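# Unload three sand cores from the mould onto plywood

## Task

Lift out of the mould the long core with the rounded nose and also the two upright, bladed cores that sit in the mould half on the robot's right side. Set all three down on the plywood boards next to the mould and release them. The other two cores must remain upright in the mould.

## Robot and tools

Robot: two arms, left_arm and right_arm. Each has six joints, listed from base to hand as waist, shoulder, elbow, wrist pitch, wrist yaw, wrist roll, plus a two-finger gripper. Each arm carries one camera: cam_left_wrist and cam_right_wrist, both 896x504. A camera stand sits behind the arms. A wrist camera's cable counts as part of its hand, so it must not rub fixtures or parts.

Frames: the scene frame has its origin at table-top height, halfway between the nominal bases. +x points out over the table, +z points up, and left_arm is on the +y side. These names do not match left and right in the images. Measured bases: left_arm at (+0.031, +0.345, 0) m, right_arm at (+0.030, -0.335, 0) m, each turned slightly about z. Hand positions, orientations and wrist-camera poses are reported in that arm's own base frame. The fingers point along the gripper's +z and close along its y. end_effector_position is the point between the pads, about 1 cm short of the tips. The printed values can be a few cm off, more so at long reach.

Row format, used by every motion tool: 14 numbers, each in [-1, 1]. The first seven are left_arm's six joint values then its opening. The last seven are the same for right_arm. Always send all 14, even when one arm stays still. Joint values are offsets from the Joint targets shown in the latest result, not absolute angles. They are scaled so that 1.0 means 2.224 rad for waist, shoulder and elbow, and 8.485 rad for the three wrist joints. Opening is absolute: +1 is fully open, -1 is shut. Sending 0 for opening is a real command, so to leave a gripper unchanged, repeat its current command. Stated joint ranges in rad: waist -2.618..3.054, shoulder 0..3.142, elbow 0..3.142, wrist pitch -1.571..1.571, wrist yaw -1.571..1.571, wrist roll -2.094..2.094. A real end stop may differ by up to 0.059 rad. An action that asks for more than 0.059 rad beyond a range end is rejected for both arms.

execute_actions(actions, cameras): actions is a list of actions. Each action is a list of up to 15 rows, one row per 1/30 s step. A short action keeps its last row until all 15 steps are used. Every row's offsets count from the targets held when that action began, so sending the same offset again moves the arm further. Images are returned only when actions is empty or cameras names them. ["all"] gives every camera, [] gives none, and an unknown name invalidates the call.

move(target, speed, blend, opening_speed, grip_force, blocking, cameras): target is one 14-number row, or a list of up to 15 rows used as waypoints. Every waypoint is an offset from the same current Joint targets, not from the previous waypoint. All joints travel together, so the hand follows a curve and nothing is steered around. speed is in rad/s for the joint with the longest way to go, 0.01 to 12.57, default 0.5, either one value or one per waypoint. blend, in rad, rounds the corners at waypoints; 0 stops at each one. opening_speed sets how fast the opening changes, in scale units per second, 0.2 or more. grip_force is the force limit per pad in N, 10 to 50, one value or one per arm. It stays in effect until changed, and low values close slowly. blocking=false returns after about 0.5 s while the move keeps running. The result ends with a move: line reading done, off_target, moving, held or fault, and may add limits=held. done does not mean contact was made or avoided.

wait(seconds 0..10, cameras): lets time pass with the last commands held, or lets a running move continue. stop(cameras): brakes the running move, which needs some distance to stop. zoom_image(camera, region): camera is cam_left_wrist or cam_right_wrist; region is [x0,y0,x1,y1] in pixels of its latest image, at most 504x504. finished_scene(scene): closes the scene using its number. It is final, and nothing else should be called in the same reply.

Results: Joint positions and Joint velocities give one block per arm in joint order (rad, rad/s), then the pad gap (m; 0.094 when fully open). Joint targets is the base for your next offsets. A velocity block that reads within noise means the arm is still. Tool commands shows the current gripper commands. grip_measured uses the same scale as opening. grip_effort_nm is the gripper motor's effort (negative means closing) and is not a pad force. Joint torques include the arm's own weight. "joint sent to its limit" means a joint was clamped at its real end stop. "joint command not followed" means the clearance check altered a step. MOTOR HOT appears at 75 °C; at 90 °C that arm folds and stays idle. Long holding, full stretch, or pushing into something that won't give all add heat.

Limits: joint speed is capped, and each target may lead its measured angle by at most 0.339 rad (large joints) or 2.2 rad (wrist joints). A target more than 200 mm of hand travel away is scaled back. A large offset can take several actions. To stop an arm pressing, command targets back past its measured positions.

Grasping: fingers go to the opening you command. Past first contact the squeeze grows about 1 N per 0.001, then jumps to the force limit. To release, command well above grip_measured.

Avoid: letting cores fall or drop from height, releasing a core that is still moving, fast impacts with the mould or table, hard pushes, contact or squeezing between the two arms, strain on the camera cables, and anything leaving the table. Occasional small nudges may shift loose parts.

Each tool is called after "Call:" as a command line: name --argument value for each argument, lists and objects as JSON in quotes; but a table of rows of numbers goes row by row, as --pt "numbers of a row", without its own name.

## Session

Call:
execute_actions --actions '[]'

Scene clock: 0.00 s.
left_arm: end_effector_position=(+0.3628, -0.0246, +0.2019) grip_measured=+1.000 grip_effort_nm=n/a end_effector_quat_wxyz=(+0.567, -0.059, +0.819, -0.064) | right_arm: end_effector_position=(+0.3464, +0.0128, +0.2780) grip_measured=+1.000 grip_effort_nm=n/a end_effector_quat_wxyz=(+0.512, -0.227, +0.829, +0.002)
Joint positions: left_arm=[-0.096 1.023 0.565 0.102 -0.051 -0.204 0.094] | right_arm=[-0.157 1.051 1.019 -0.506 -0.374 -0.477 0.094]
Joint velocities: within noise
Joint torques (N m): no reading
Heat: left arm: 34 °C; right arm: 36 °C.
Joint targets: left_arm=[-0.096 1.015 0.574 0.108 -0.052 -0.203] | right_arm=[-0.157 1.043 1.031 -0.504 -0.378 -0.476]
Tool commands: left_gripper/opening=+1.0 right_gripper/opening=+1.0

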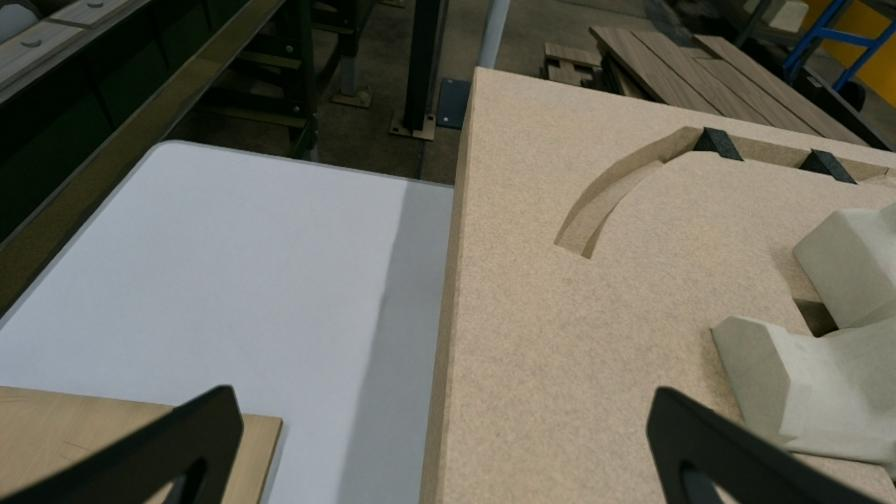

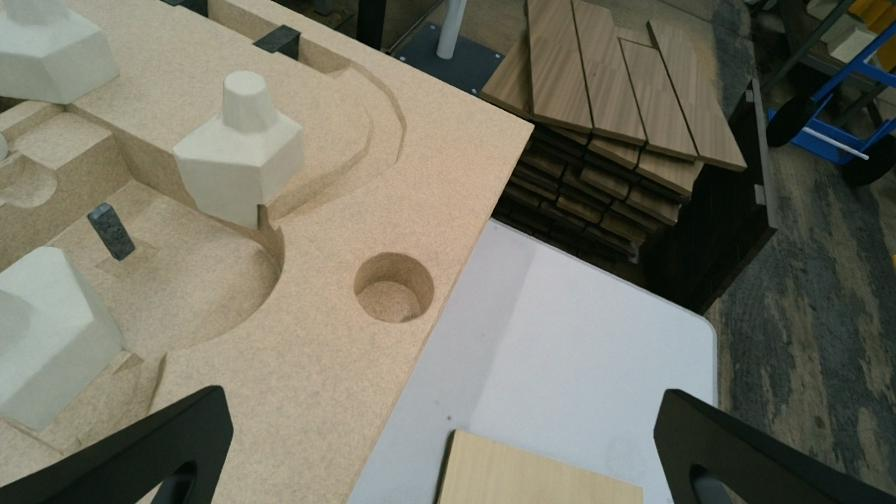

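Call:
move --target '[0,0,0,0,0,0,1,0.2954,0.2446,0.4371,-0.0957,0.0799,0.0561,1]' --speed 0.8 --cameras '["all"]'

Scene clock: 37.90 s.
left_arm: end_effector_position=(+0.3627, -0.0246, +0.2018) grip_measured=+1.000 grip_effort_nm=0.03 end_effector_quat_wxyz=(+0.567, -0.059, +0.819, -0.064) | right_arm: end_effector_position=(+0.3534, +0.1346, +0.3414) grip_measured=+1.000 grip_effort_nm=0.03 end_effector_quat_wxyz=(+0.347, -0.189, +0.917, -0.054)
Joint positions: left_arm=[-0.096 1.023 0.565 0.101 -0.051 -0.204 0.094] | right_arm=[0.498 1.578 1.975 -1.302 0.289 -0.01 0.094]
Joint torques (N m): left_arm=[0.05 -2.7 6.58 2.24 -0.02 -0.04] | right_arm=[0.21 -4.6 7.23 0.91 0.18 0.04]
Heat: left arm: 37 °C; right arm: 39 °C.
Joint targets: left_arm=[-0.096 1.015 0.574 0.108 -0.052 -0.203] | right_arm=[0.500 1.587 2.003 -1.317 0.300 0.000]
move: done

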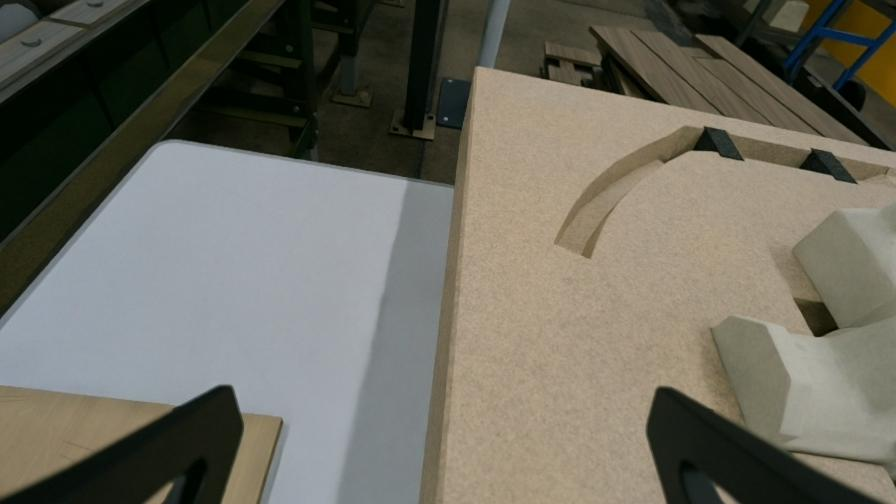

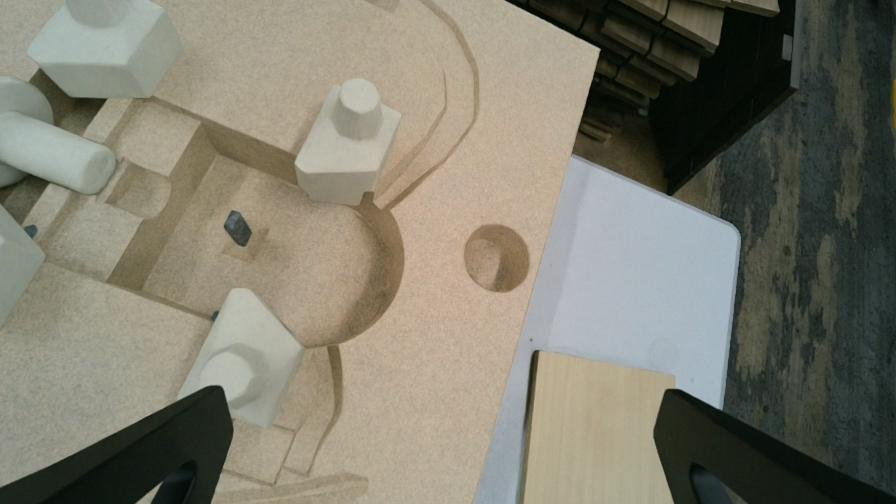

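Call:
move --target '[-0.1817,0.2572,0.6425,-0.1678,-0.0292,0.0239,1,0,0,0,0,0,0,1]' --speed 0.8 --cameras '["all"]'

Scene clock: 44.93 s.
left_arm: end_effector_position=(+0.3529, -0.1312, +0.3434) grip_measured=+1.000 grip_effort_nm=0.03 end_effector_quat_wxyz=(+0.348, +0.182, +0.919, +0.051) | right_arm: end_effector_position=(+0.3534, +0.1345, +0.3413) grip_measured=+1.000 grip_effort_nm=0.03 end_effector_quat_wxyz=(+0.346, -0.189, +0.917, -0.054)
Joint positions: left_arm=[-0.494 1.574 1.98 -1.309 -0.286 -0.004 0.094] | right_arm=[0.498 1.578 1.975 -1.302 0.29 -0.009 0.094]
Joint torques (N m): left_arm=[-0.4 -4.38 6.32 1.55 -0.28 -0.01] | right_arm=[0.2 -4.59 7.2 0.94 0.2 0.06]
Heat: left arm: 37 °C; right arm: 38 °C.
Joint targets: left_arm=[-0.500 1.587 2.003 -1.316 -0.300 0.000] | right_arm=[0.500 1.587 2.003 -1.317 0.300 0.000]
move: done

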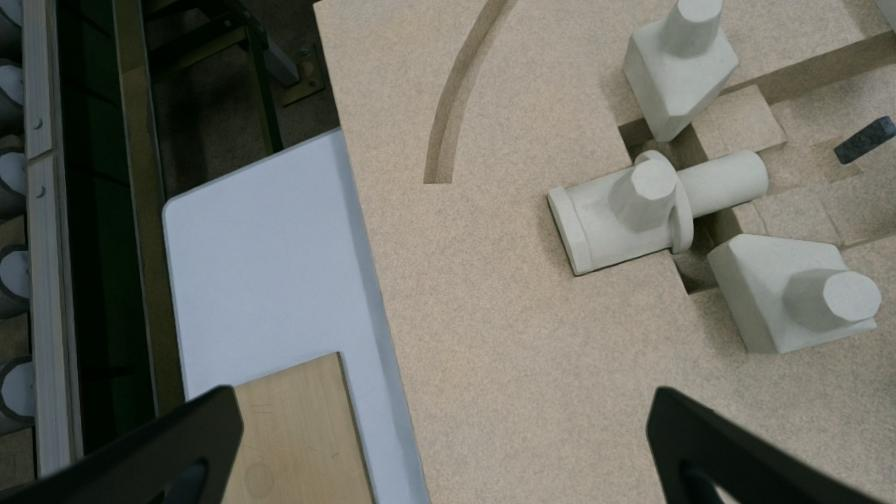

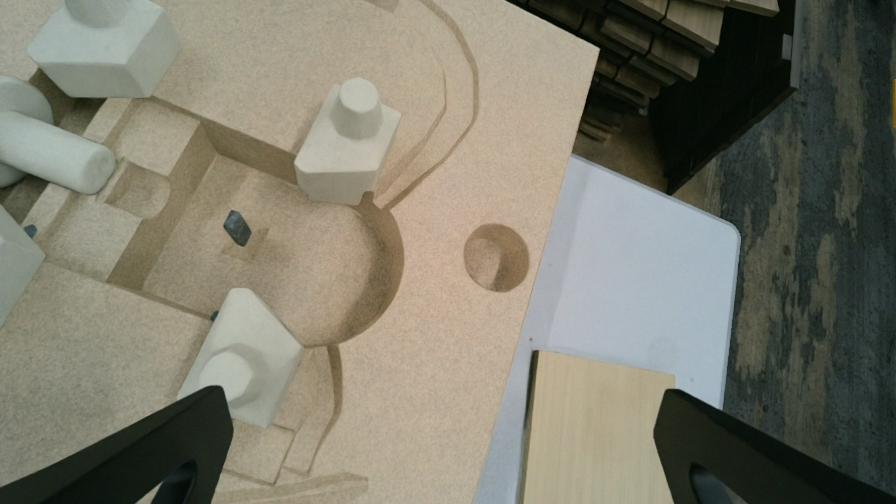

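Call:
zoom_image --camera "cam_left_wrist" --region '[500, 0, 896, 370]'

Call:
zoom_image --camera "cam_right_wrist" --region '[0, 0, 450, 500]'

Scaled by 1.273.

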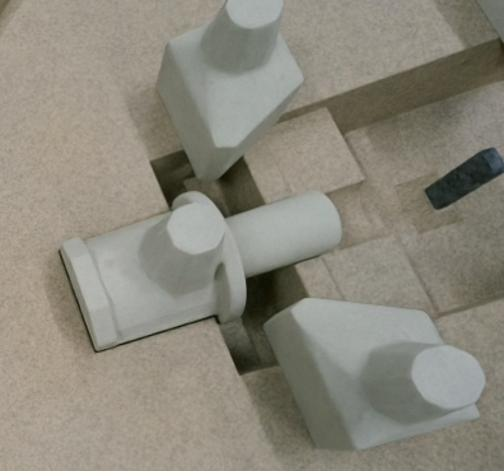

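Scaled by 1.008.

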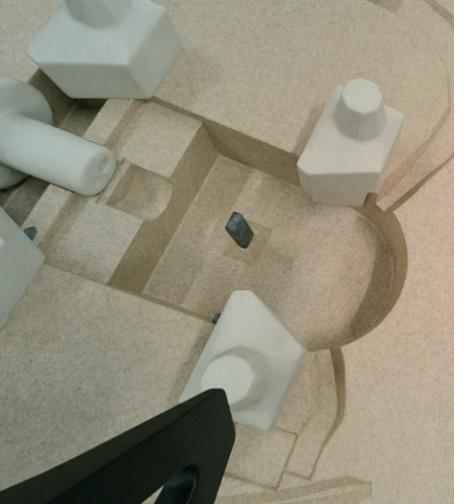

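Call:
move --target '[0,0,0,0,0,0,1,-0.0899,-0.3770,-0.5468,0.1035,-0.0589,0,1]' --speed 0.8 --cameras '["cam_right_wrist"]'

Call:
zoom_image --camera "cam_right_wrist" --region '[0, 0, 504, 504]'

Call:
zoom_image --camera "cam_right_wrist" --region '[392, 0, 896, 504]'

Scene clock: 100.97 s.
left_arm: end_effector_position=(+0.3528, -0.1312, +0.3433) grip_measured=+1.000 grip_effort_nm=0.03 end_effector_quat_wxyz=(+0.347, +0.182, +0.919, +0.051) | right_arm: end_effector_position=(+0.2719, +0.1231, +0.2652) grip_measured=+1.000 grip_effort_nm=0.03 end_effector_quat_wxyz=(+0.519, -0.182, +0.820, +0.160)
Joint positions: left_arm=[-0.494 1.574 1.98 -1.31 -0.286 -0.004 0.094] | right_arm=[0.307 0.761 0.794 -0.465 -0.191 -0.007 0.094]
Joint torques (N m): left_arm=[-0.31 -4.41 6.31 1.54 -0.28 -0.02] | right_arm=[-0.58 -1.42 5.68 1.73 -0.15 0.03]
Heat: left arm: 36 °C; right arm: 38 °C.
Joint targets: left_arm=[-0.500 1.587 2.003 -1.316 -0.299 0.000] | right_arm=[0.300 0.749 0.787 -0.438 -0.200 0.000]
move: done
Images, in order (width x height): cam_right_wrist 896x504.

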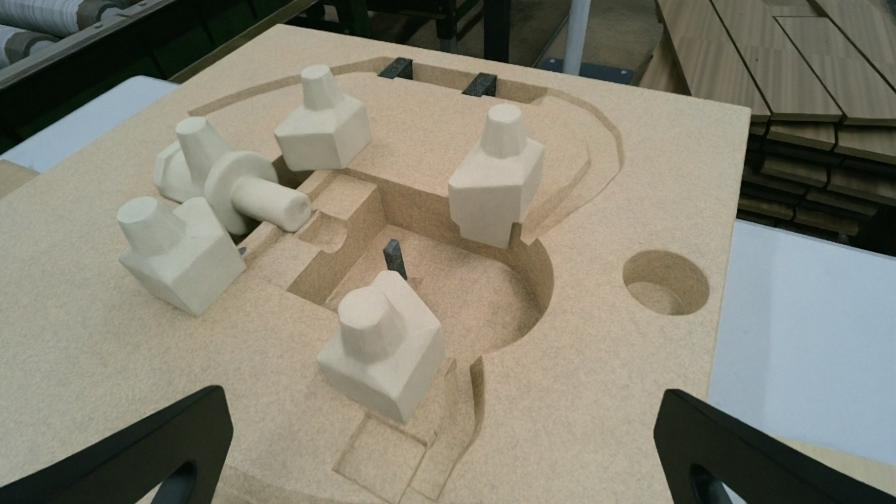

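Scaled by 1.000.

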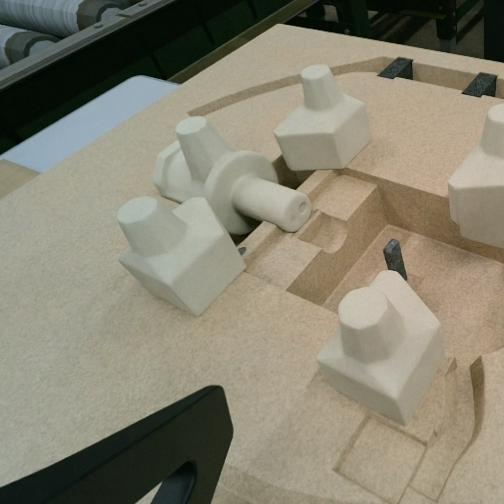

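Scaled by 1.000.

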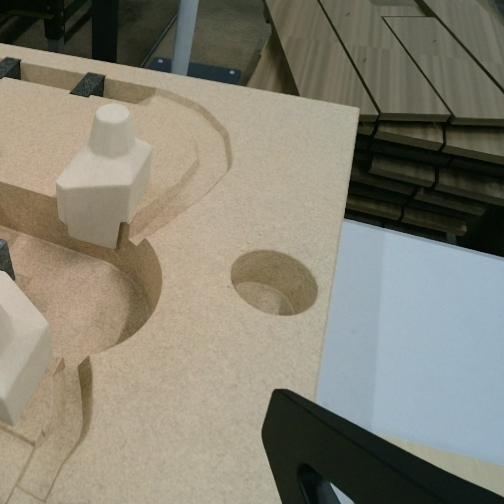

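Call:
move --target '[0,0,0,0,0,0,1,0.1180,0.4838,0.5184,-0.1151,0.0236,0,1]' --speed 0.8 --cameras '["all"]'

Call:
zoom_image --camera "cam_right_wrist" --region '[200, 0, 704, 504]'

Scene clock: 164.73 s.
left_arm: end_effector_position=(+0.3528, -0.1312, +0.3433) grip_measured=+1.000 grip_effort_nm=0.03 end_effector_quat_wxyz=(+0.347, +0.182, +0.919, +0.051) | right_arm: end_effector_position=(+0.3281, +0.2079, +0.2146) grip_measured=+1.000 grip_effort_nm=0.03 end_effector_quat_wxyz=(+0.125, -0.277, +0.952, +0.038)
Joint positions: left_arm=[-0.494 1.574 1.98 -1.31 -0.286 -0.004 0.094] | right_arm=[0.559 1.82 1.911 -1.4 -0.006 -0.006 0.094]
Joint torques (N m): left_arm=[-0.39 -4.37 6.28 1.56 -0.28 -0.01] | right_arm=[0.28 -7.16 7.53 0.36 0.03 0.03]
Heat: left arm: 37 °C; right arm: 41 °C.
Joint targets: left_arm=[-0.500 1.587 2.003 -1.316 -0.299 0.000] | right_arm=[0.562 1.825 1.940 -1.415 0.000 0.000]
move: done

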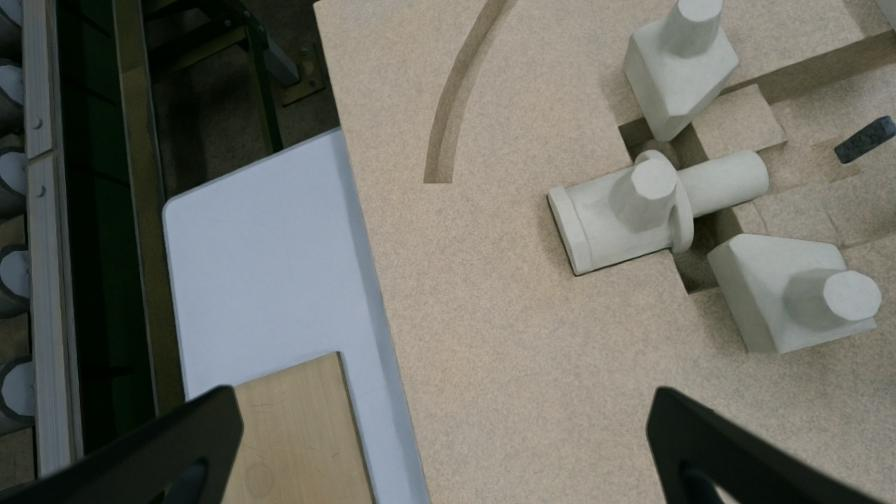

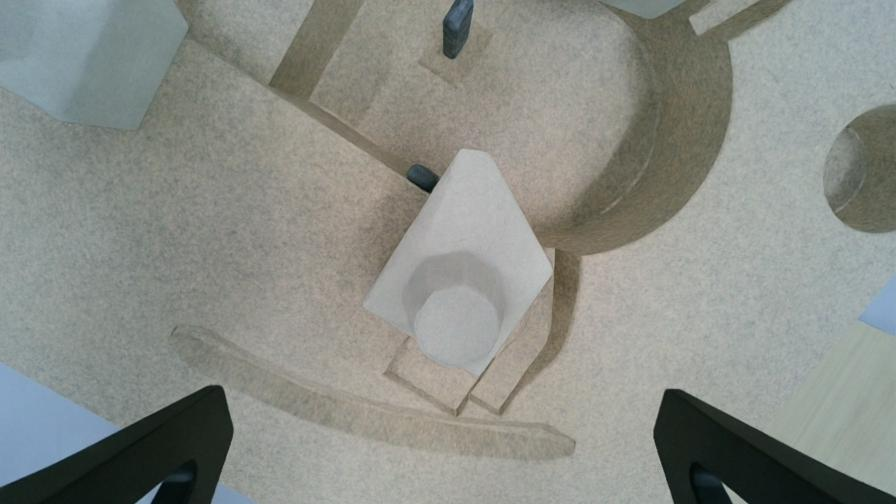

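Scaled by 1.000.

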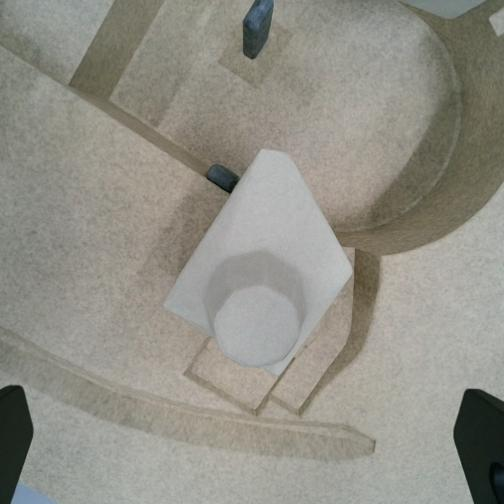

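Call:
move --target '[0,0,0,0,0,0,1,0,0.0549,0.0211,-0.0079,0,0.0636,1]' --speed 0.5 --cameras '["cam_right_wrist"]'

Scene clock: 204.13 s.
left_arm: end_effector_position=(+0.3528, -0.1312, +0.3433) grip_measured=+1.000 grip_effort_nm=0.03 end_effector_quat_wxyz=(+0.347, +0.182, +0.919, +0.051) | right_arm: end_effector_position=(+0.3287, +0.2082, +0.1820) grip_measured=+1.000 grip_effort_nm=0.03 end_effector_quat_wxyz=(+0.053, -0.015, +0.998, +0.035)
Joint positions: left_arm=[-0.494 1.574 1.98 -1.31 -0.286 -0.004 0.094] | right_arm=[0.559 1.935 1.956 -1.466 -0.005 0.531 0.094]
Joint torques (N m): left_arm=[-0.32 -4.41 6.34 1.56 -0.29 -0.01] | right_arm=[0.25 -7.41 7.58 0.17 0.04 0.09]
Heat: left arm: 37 °C; right arm: 37 °C.
Joint targets: left_arm=[-0.500 1.587 2.003 -1.316 -0.299 0.000] | right_arm=[0.562 1.947 1.987 -1.482 0.000 0.540]
move: done
Images, in order (width x height): cam_right_wrist 896x504.

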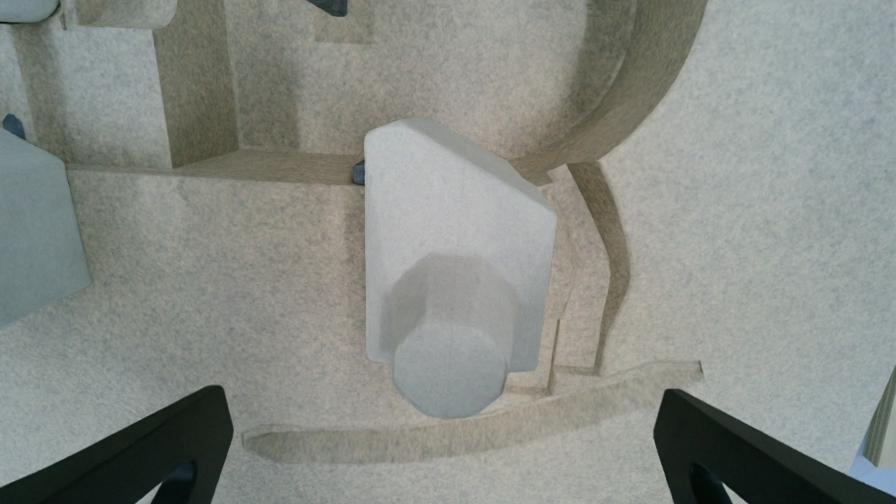

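Call:
move --target '[0,0,0,0,0,0,1,0,-0.0117,-0.0931,0.0211,0,0,1]' --speed 0.3 --cameras '["cam_right_wrist"]'

Scene clock: 210.83 s.
left_arm: end_effector_position=(+0.3528, -0.1312, +0.3433) grip_measured=+1.000 grip_effort_nm=0.04 end_effector_quat_wxyz=(+0.347, +0.182, +0.919, +0.051) | right_arm: end_effector_position=(+0.3300, +0.2089, +0.1391) grip_measured=+1.000 grip_effort_nm=0.03 end_effector_quat_wxyz=(+0.042, -0.014, +0.999, +0.029)
Joint positions: left_arm=[-0.494 1.574 1.98 -1.31 -0.286 -0.004 0.094] | right_arm=[0.559 1.935 1.786 -1.32 -0.005 0.531 0.094]
Joint torques (N m): left_arm=[-0.38 -4.3 6.32 1.56 -0.27 -0.01] | right_arm=[0.25 -9.57 4.81 0.45 0.04 0.06]
Heat: left arm: 37 °C; right arm: 37 °C.
Joint targets: left_arm=[-0.500 1.587 2.003 -1.316 -0.299 0.000] | right_arm=[0.562 1.921 1.780 -1.303 0.000 0.540]
move: done
Images, in order (width x height): cam_right_wrist 896x504.

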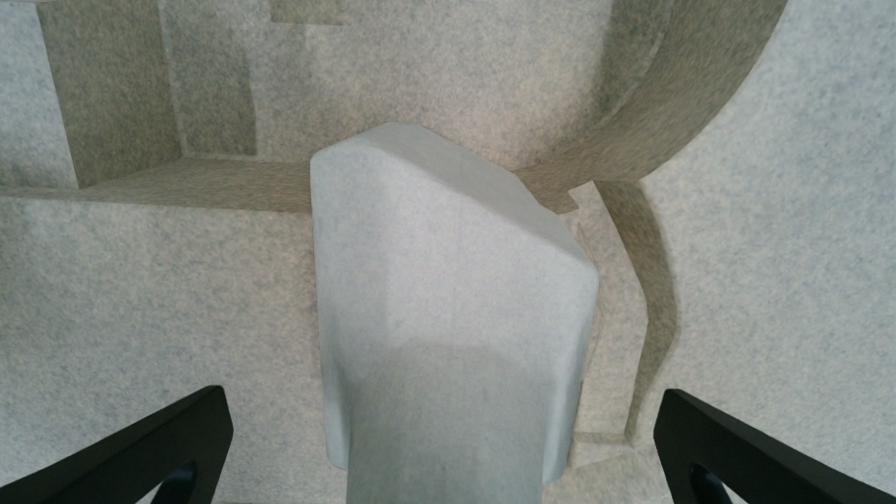

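Call:
move --target '[0,0,0,0,0,0,1,0,0,0,0,0,0,-0.5]' --opening_speed 0.5 --grip_force 25 --cameras '["cam_right_wrist"]'

Scene clock: 218.07 s.
left_arm: end_effector_position=(+0.3528, -0.1312, +0.3433) grip_measured=+1.000 grip_effort_nm=0.03 end_effector_quat_wxyz=(+0.347, +0.182, +0.919, +0.051) | right_arm: end_effector_position=(+0.3301, +0.2089, +0.1391) grip_measured=+0.155 grip_effort_nm=-0.47 end_effector_quat_wxyz=(+0.043, -0.013, +0.999, +0.029)
Joint positions: left_arm=[-0.494 1.574 1.98 -1.31 -0.286 -0.004 0.094] | right_arm=[0.559 1.935 1.786 -1.32 -0.005 0.533 0.054]
Joint torques (N m): left_arm=[-0.32 -4.38 6.35 1.55 -0.29 -0.01] | right_arm=[0.27 -9.55 4.81 0.42 0.05 0.04]
Heat: left arm: 37 °C; right arm: 36 °C.
Joint targets: left_arm=[-0.500 1.587 2.003 -1.316 -0.299 0.000] | right_arm=[0.562 1.921 1.780 -1.303 0.000 0.540]
grip_force (N): 25, 25
move: done
Images, in order (width x height): cam_right_wrist 896x504.

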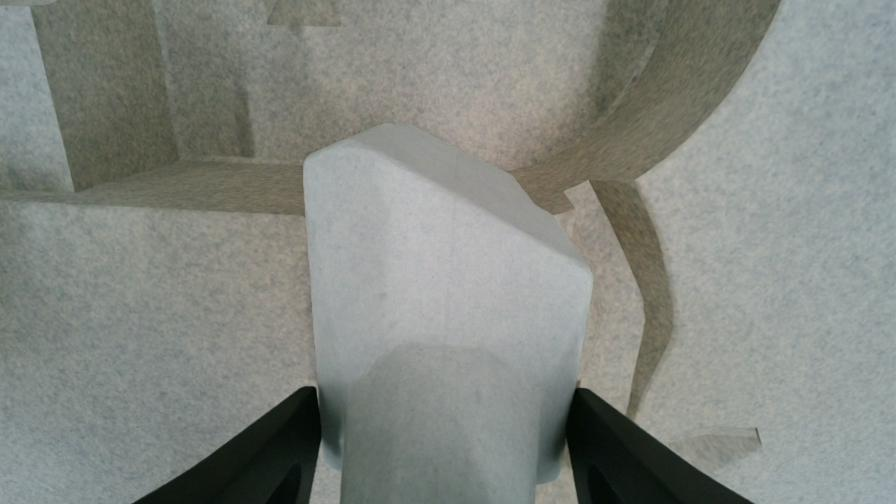

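Call:
wait --seconds 2 --cameras '["cam_right_wrist"]'

Scene clock: 223.47 s.
left_arm: end_effector_position=(+0.3528, -0.1312, +0.3433) grip_measured=+1.000 grip_effort_nm=0.03 end_effector_quat_wxyz=(+0.347, +0.182, +0.919, +0.051) | right_arm: end_effector_position=(+0.3301, +0.2089, +0.1391) grip_measured=+0.153 grip_effort_nm=-0.54 end_effector_quat_wxyz=(+0.043, -0.013, +0.999, +0.029)
Joint positions: left_arm=[-0.494 1.574 1.98 -1.31 -0.286 -0.004 0.094] | right_arm=[0.559 1.935 1.786 -1.32 -0.005 0.533 0.054]
Joint torques (N m): left_arm=[-0.35 -4.37 6.38 1.56 -0.3 0] | right_arm=[0.25 -9.52 4.82 0.43 0.04 0.04]
Heat: left arm: 37 °C; right arm: 36 °C.
Joint targets: left_arm=[-0.500 1.587 2.003 -1.316 -0.299 0.000] | right_arm=[0.562 1.921 1.780 -1.303 0.000 0.540]
Tool commands: left_gripper/opening=+1.0 right_gripper/opening=-0.5
grip_force (N): 25, 25
wait: 2.00 s; at rest from the start
Images, in order (width x height): cam_right_wrist 896x504.

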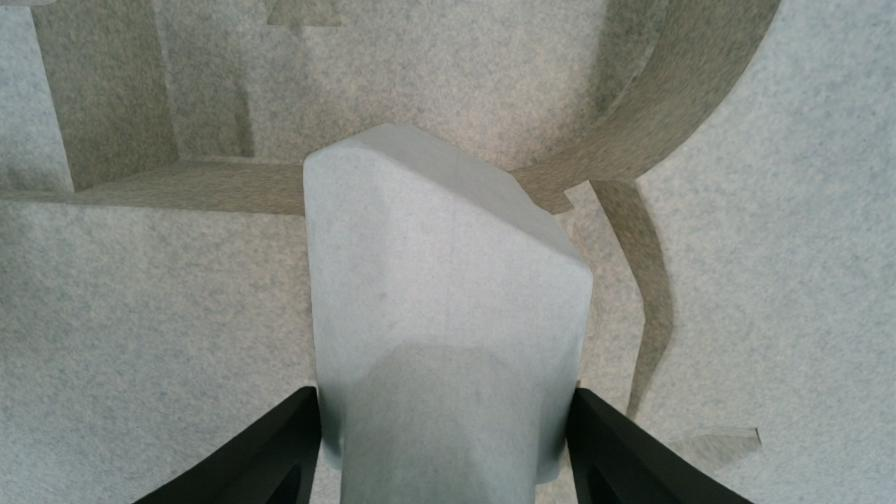

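Call:
move --pt "0 0 0 0 0 0 1 0 0 0 0 0 0 0.5" --pt "0 0 0 0 0 0 1 0 -0.0011 -0.0194 0.0048 0 0 0.5" --pt "0 0 0 0 0 0 1 0 -0.0011 -0.0194 0.0048 0 0 -0.2" --opening_speed 0.6 --grip_force 30 --speed 0.2 --cameras '["cam_right_wrist"]'

Scene clock: 237.67 s.
left_arm: end_effector_position=(+0.3528, -0.1312, +0.3433) grip_measured=+1.000 grip_effort_nm=0.04 end_effector_quat_wxyz=(+0.347, +0.182, +0.919, +0.051) | right_arm: end_effector_position=(+0.3306, +0.2092, +0.1287) grip_measured=+0.175 grip_effort_nm=-0.63 end_effector_quat_wxyz=(+0.042, -0.013, +0.999, +0.028)
Joint positions: left_arm=[-0.494 1.574 1.98 -1.31 -0.286 -0.004 0.094] | right_arm=[0.559 1.935 1.745 -1.279 -0.005 0.533 0.055]
Joint torques (N m): left_arm=[-0.4 -4.29 6.28 1.55 -0.27 -0.06] | right_arm=[0.24 -9.77 4.66 0.43 0.04 0.04]
Heat: left arm: 37 °C; right arm: 36 °C.
Joint targets: left_arm=[-0.500 1.587 2.003 -1.316 -0.299 0.000] | right_arm=[0.562 1.919 1.737 -1.262 0.000 0.540]
grip_force (N): 30, 30
move: done
Images, in order (width x height): cam_right_wrist 896x504.

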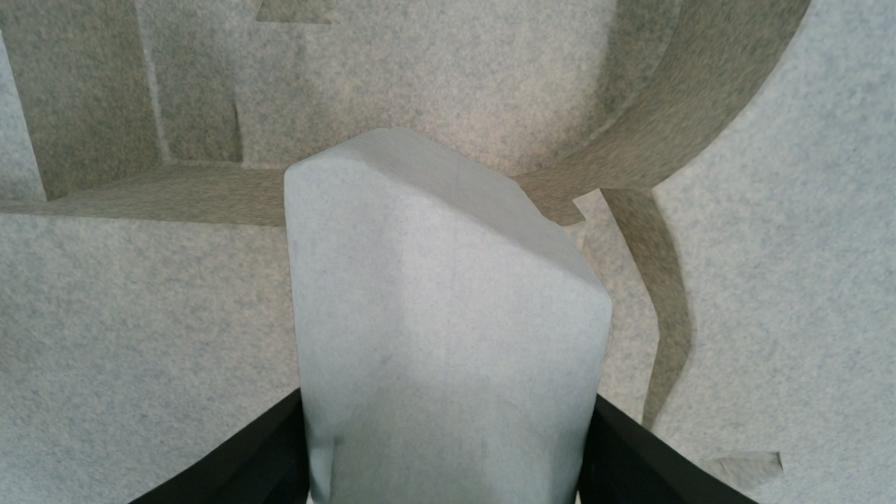

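Call:
move --target '[0,0,0,0,0,0,1,0,0.0031,0.0436,-0.0106,0,0,-0.2]' --speed 0.15 --cameras '["all"]'

Scene clock: 246.40 s.
left_arm: end_effector_position=(+0.3528, -0.1312, +0.3433) grip_measured=+1.000 grip_effort_nm=0.03 end_effector_quat_wxyz=(+0.347, +0.182, +0.919, +0.051) | right_arm: end_effector_position=(+0.3287, +0.2080, +0.1405) grip_measured=+0.175 grip_effort_nm=-0.63 end_effector_quat_wxyz=(+0.040, -0.013, +0.999, +0.027)
Joint positions: left_arm=[-0.494 1.574 1.98 -1.31 -0.286 -0.004 0.094] | right_arm=[0.559 1.935 1.792 -1.332 -0.005 0.533 0.055]
Joint torques (N m): left_arm=[-0.35 -4.31 6.35 1.57 -0.26 -0.01] | right_arm=[0.25 -9.18 8.59 0.08 0.03 0.03]
Heat: left arm: 37 °C; right arm: 36 °C.
Joint targets: left_arm=[-0.500 1.587 2.003 -1.316 -0.299 0.000] | right_arm=[0.562 1.926 1.834 -1.352 0.000 0.540]
grip_force (N): 30, 30
move: off_target (right_arm); right_arm: the elbow is farthest, 0.042 rad from its target

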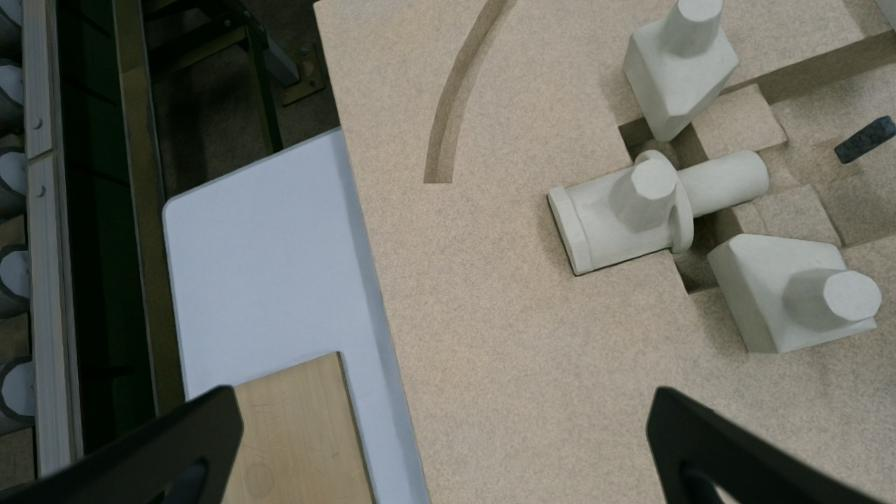

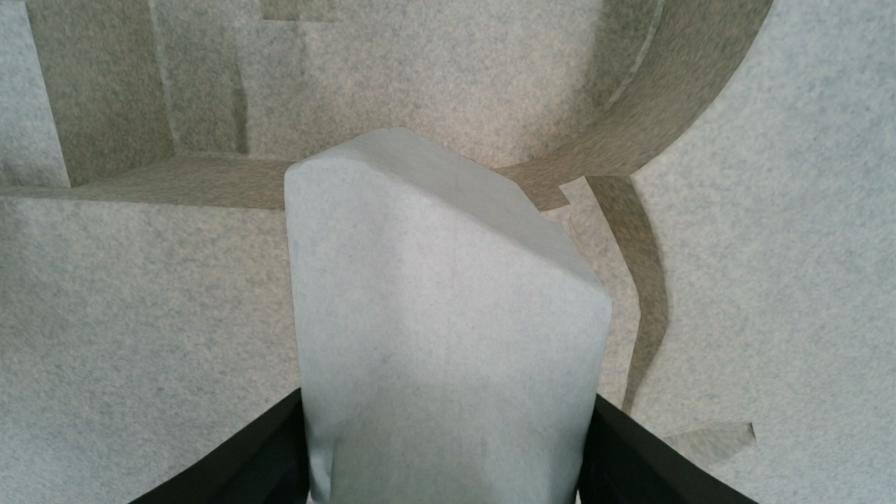

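Call:
move --target '[0,0,0,0,0,0,1,0,0.0214,0.1160,-0.0240,0,0,-0.2]' --speed 0.2 --cameras '["all"]'

Scene clock: 250.93 s.
left_arm: end_effector_position=(+0.3528, -0.1312, +0.3433) grip_measured=+1.000 grip_effort_nm=0.04 end_effector_quat_wxyz=(+0.347, +0.182, +0.919, +0.051) | right_arm: end_effector_position=(+0.3271, +0.2069, +0.1922) grip_measured=+0.175 grip_effort_nm=-0.63 end_effector_quat_wxyz=(+0.042, -0.013, +0.999, +0.028)
Joint positions: left_arm=[-0.494 1.574 1.98 -1.31 -0.286 -0.004 0.094] | right_arm=[0.559 1.97 2.051 -1.55 -0.005 0.533 0.055]
Joint torques (N m): left_arm=[-0.39 -4.37 6.38 1.56 -0.28 0.01] | right_arm=[0.27 -8.24 8.34 0.21 0.04 0.04]
Heat: left arm: 37 °C; right arm: 37 °C.
Joint targets: left_arm=[-0.500 1.587 2.003 -1.316 -0.299 0.000] | right_arm=[0.562 1.973 2.092 -1.556 0.000 0.540]
grip_force (N): 30, 30
move: off_target (right_arm); right_arm: the elbow is farthest, 0.041 rad from its target

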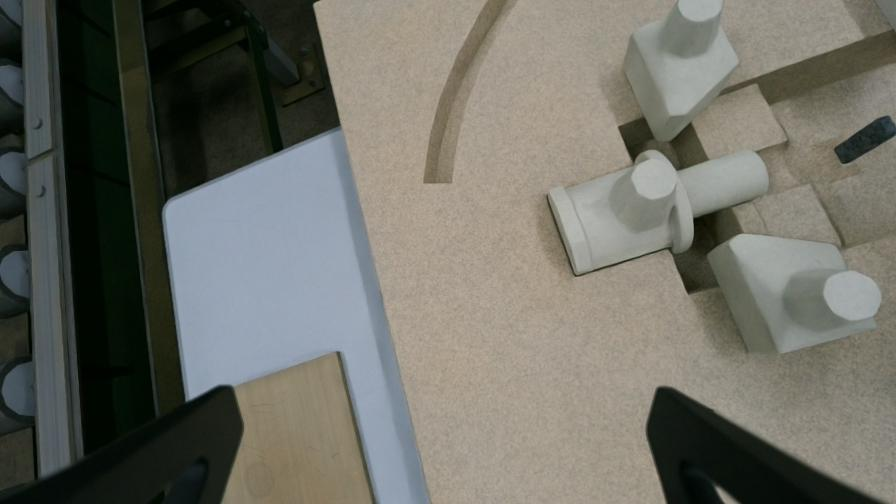

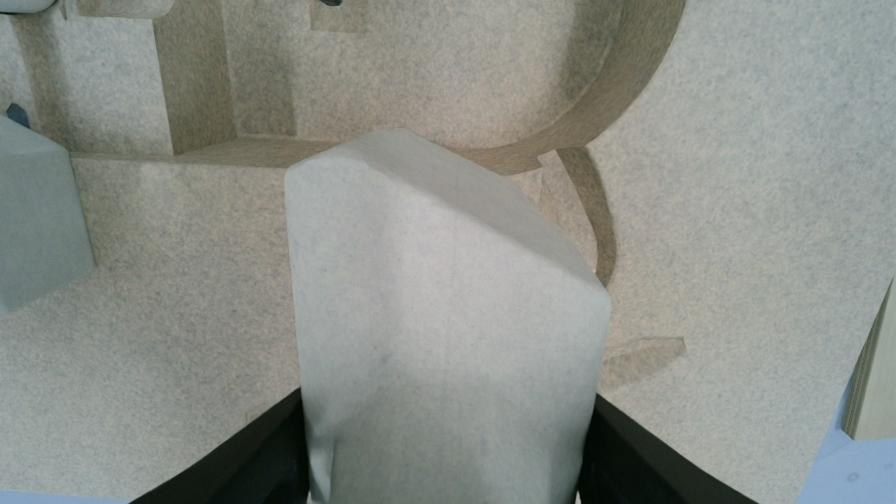

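Call:
move --target '[0.1349,-0.2846,-0.6313,0.1975,0.1355,0,1,-0.0728,-0.2779,-0.2563,0.0464,0,0,-0.2]' --speed 0.6 --cameras '["all"]'

Scene clock: 266.70 s.
left_arm: end_effector_position=(+0.2777, -0.1954, +0.2998) grip_measured=+1.000 grip_effort_nm=0.03 end_effector_quat_wxyz=(+0.602, +0.351, +0.621, -0.359) | right_arm: end_effector_position=(+0.2952, +0.1293, +0.2455) grip_measured=+0.175 grip_effort_nm=-0.63 end_effector_quat_wxyz=(+0.207, +0.061, +0.970, +0.108)
Joint positions: left_arm=[-0.208 0.975 0.607 0.341 0.845 -0.004 0.094] | right_arm=[0.407 1.392 1.518 -1.225 -0.005 0.533 0.055]
Joint torques (N m): left_arm=[0.66 -3.3 5.05 2.17 0.13 -0.02] | right_arm=[-0.58 -7.28 5.68 1.43 0.04 0.04]
Heat: left arm: 37 °C; right arm: 38 °C.
Joint targets: left_arm=[-0.200 0.954 0.599 0.360 0.850 0.000] | right_arm=[0.400 1.355 1.522 -1.162 0.000 0.540]
grip_force (N): 30, 30
move: off_target (right_arm); right_arm: the wrist pitch is farthest, 0.063 rad from its target

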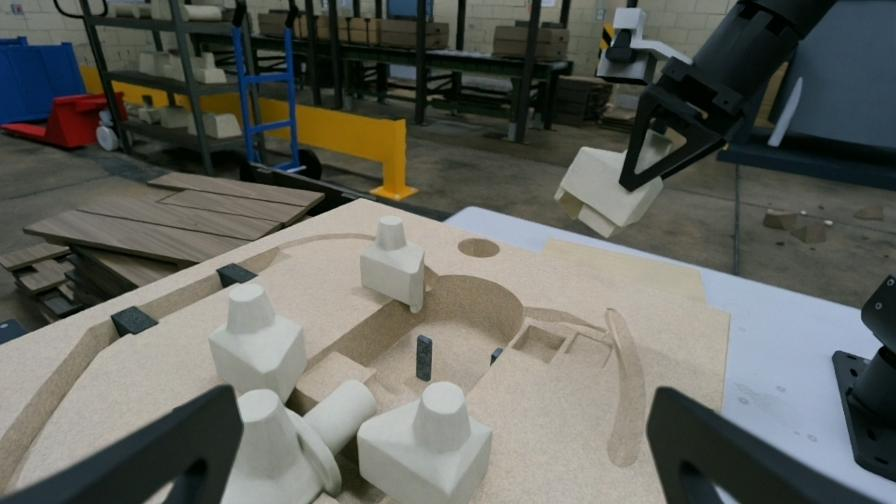

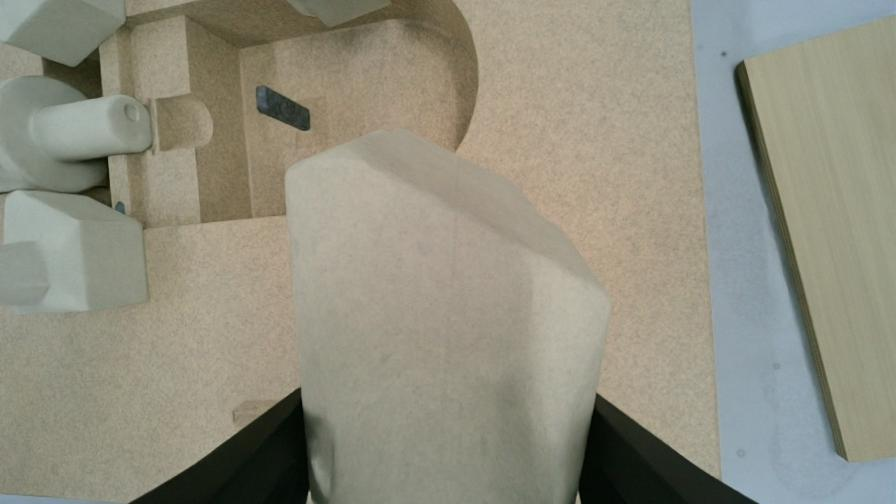

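Call:
zoom_image --camera "cam_left_wrist" --region '[520, 60, 760, 260]'

Call:
zoom_image --camera "cam_left_wrist" --region '[180, 180, 684, 504]'

Scaled by 2.100.

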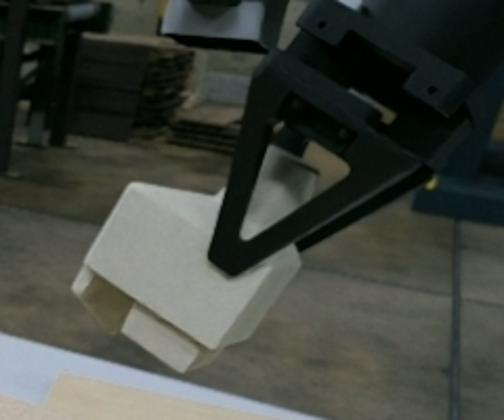

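Scaled by 1.000.

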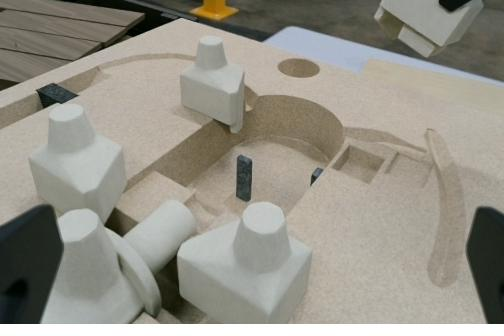

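Call:
move --target '[0,0,0,0,0,0,1,-0.2248,0,0,0.0368,-0.1414,0,-0.2]' --speed 0.6 --cameras '["all"]'

Call:
zoom_image --camera "cam_left_wrist" --region '[500, 80, 760, 260]'

Scene clock: 312.43 s.
left_arm: end_effector_position=(+0.2776, -0.1954, +0.2999) grip_measured=+1.000 grip_effort_nm=0.03 end_effector_quat_wxyz=(+0.602, +0.351, +0.621, -0.359) | right_arm: end_effector_position=(+0.3259, +0.1344, +0.3659) grip_measured=+0.175 grip_effort_nm=-0.63 end_effector_quat_wxyz=(+0.204, +0.047, +0.803, +0.557)
Joint positions: left_arm=[-0.208 0.975 0.607 0.342 0.845 -0.004 0.094] | right_arm=[-0.096 1.392 1.518 -0.911 -1.14 0.542 0.055]
Joint torques (N m): left_arm=[0.61 -3.36 5.14 2.18 0.11 -0.03] | right_arm=[-0.57 -7.39 5.81 1.56 -0.9 -0.06]
Heat: left arm: 41 °C; right arm: 38 °C.
Joint targets: left_arm=[-0.200 0.954 0.599 0.360 0.850 0.000] | right_arm=[-0.100 1.355 1.522 -0.850 -1.199 0.540]
grip_force (N): 30, 30
move: off_target (right_arm); right_arm: the wrist pitch is farthest, 0.061 rad from its target

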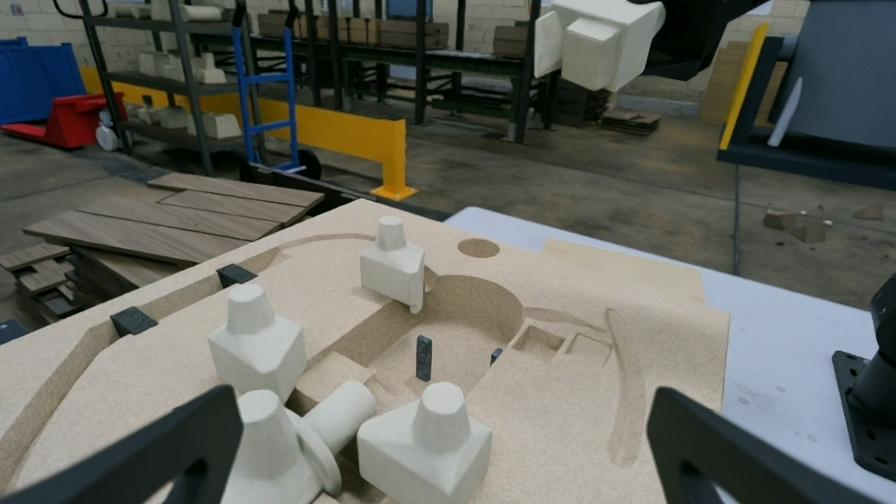

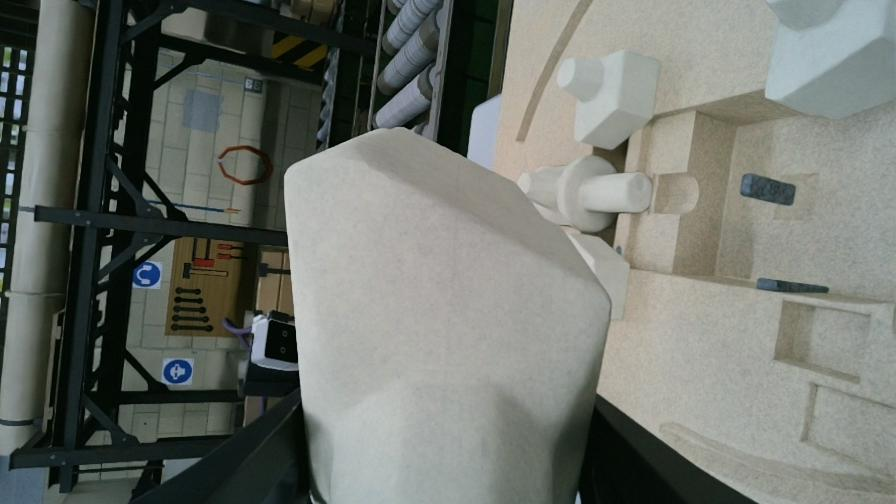

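Scaled by 1.938.

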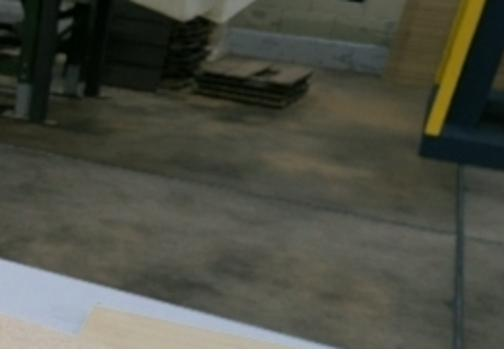

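Call:
zoom_image --camera "cam_left_wrist" --region '[510, 0, 710, 120]'

Call:
zoom_image --camera "cam_left_wrist" --region '[330, 190, 560, 350]'

Call:
zoom_image --camera "cam_right_wrist" --region '[600, 220, 896, 470]'

Scaled by 2.520.

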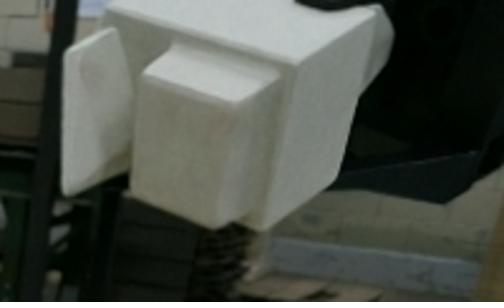

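Scaled by 2.191.

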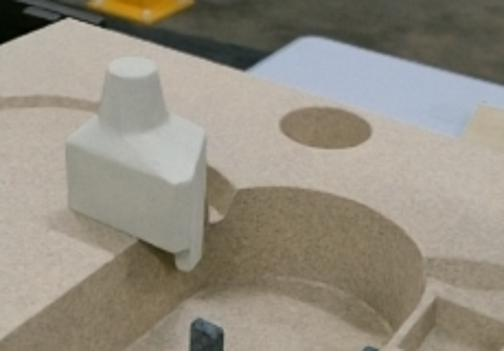

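Scaled by 1.703.

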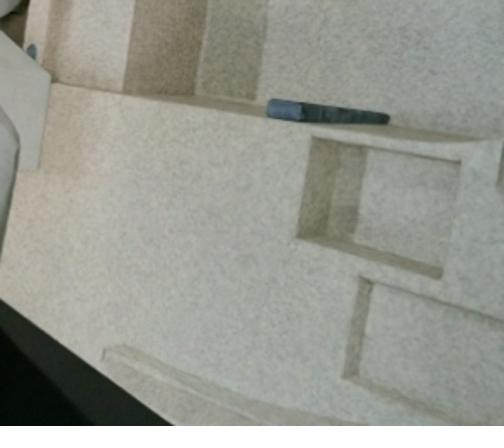

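Call:
move --target '[0,0,0,0,0,0,1,-0.1776,0.0652,-0.0616,-0.0519,0.1413,-0.1461,-0.2]' --speed 0.6 --cameras '["all"]'

Scene clock: 350.13 s.
left_arm: end_effector_position=(+0.2776, -0.1954, +0.2999) grip_measured=+1.000 grip_effort_nm=0.03 end_effector_quat_wxyz=(+0.602, +0.351, +0.621, -0.359) | right_arm: end_effector_position=(+0.2575, -0.1368, +0.1641) grip_measured=+0.174 grip_effort_nm=-0.63 end_effector_quat_wxyz=(+0.065, -0.099, +0.992, -0.044)
Joint positions: left_arm=[-0.208 0.975 0.607 0.342 0.845 -0.004 0.094] | right_arm=[-0.492 1.503 1.38 -1.291 0 -0.692 0.055]
Joint torques (N m): left_arm=[0.72 -3.22 5.03 2.2 0.13 -0.01] | right_arm=[-0.2 -5.23 5.71 0.38 -0.01 -0.09]
Heat: left arm: 43 °C; right arm: 39 °C.
Joint targets: left_arm=[-0.200 0.954 0.599 0.360 0.850 0.000] | right_arm=[-0.495 1.500 1.385 -1.290 -0.001 -0.700]
grip_force (N): 30, 30
move: done

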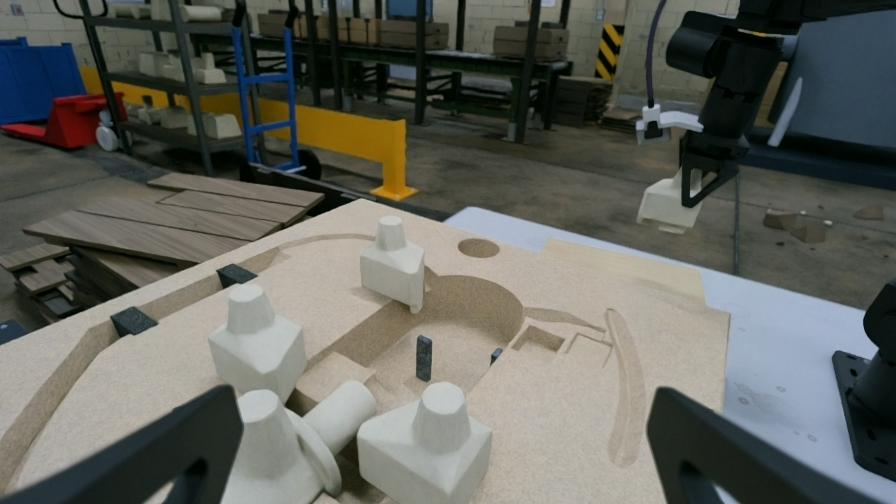

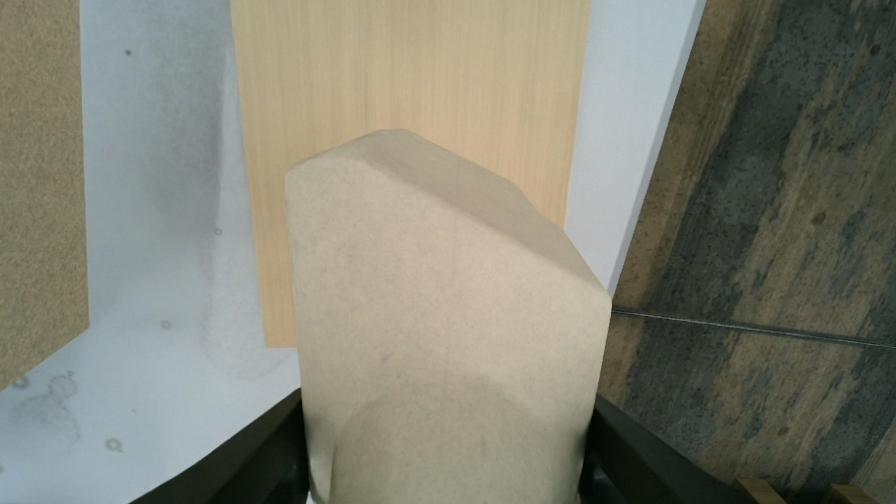

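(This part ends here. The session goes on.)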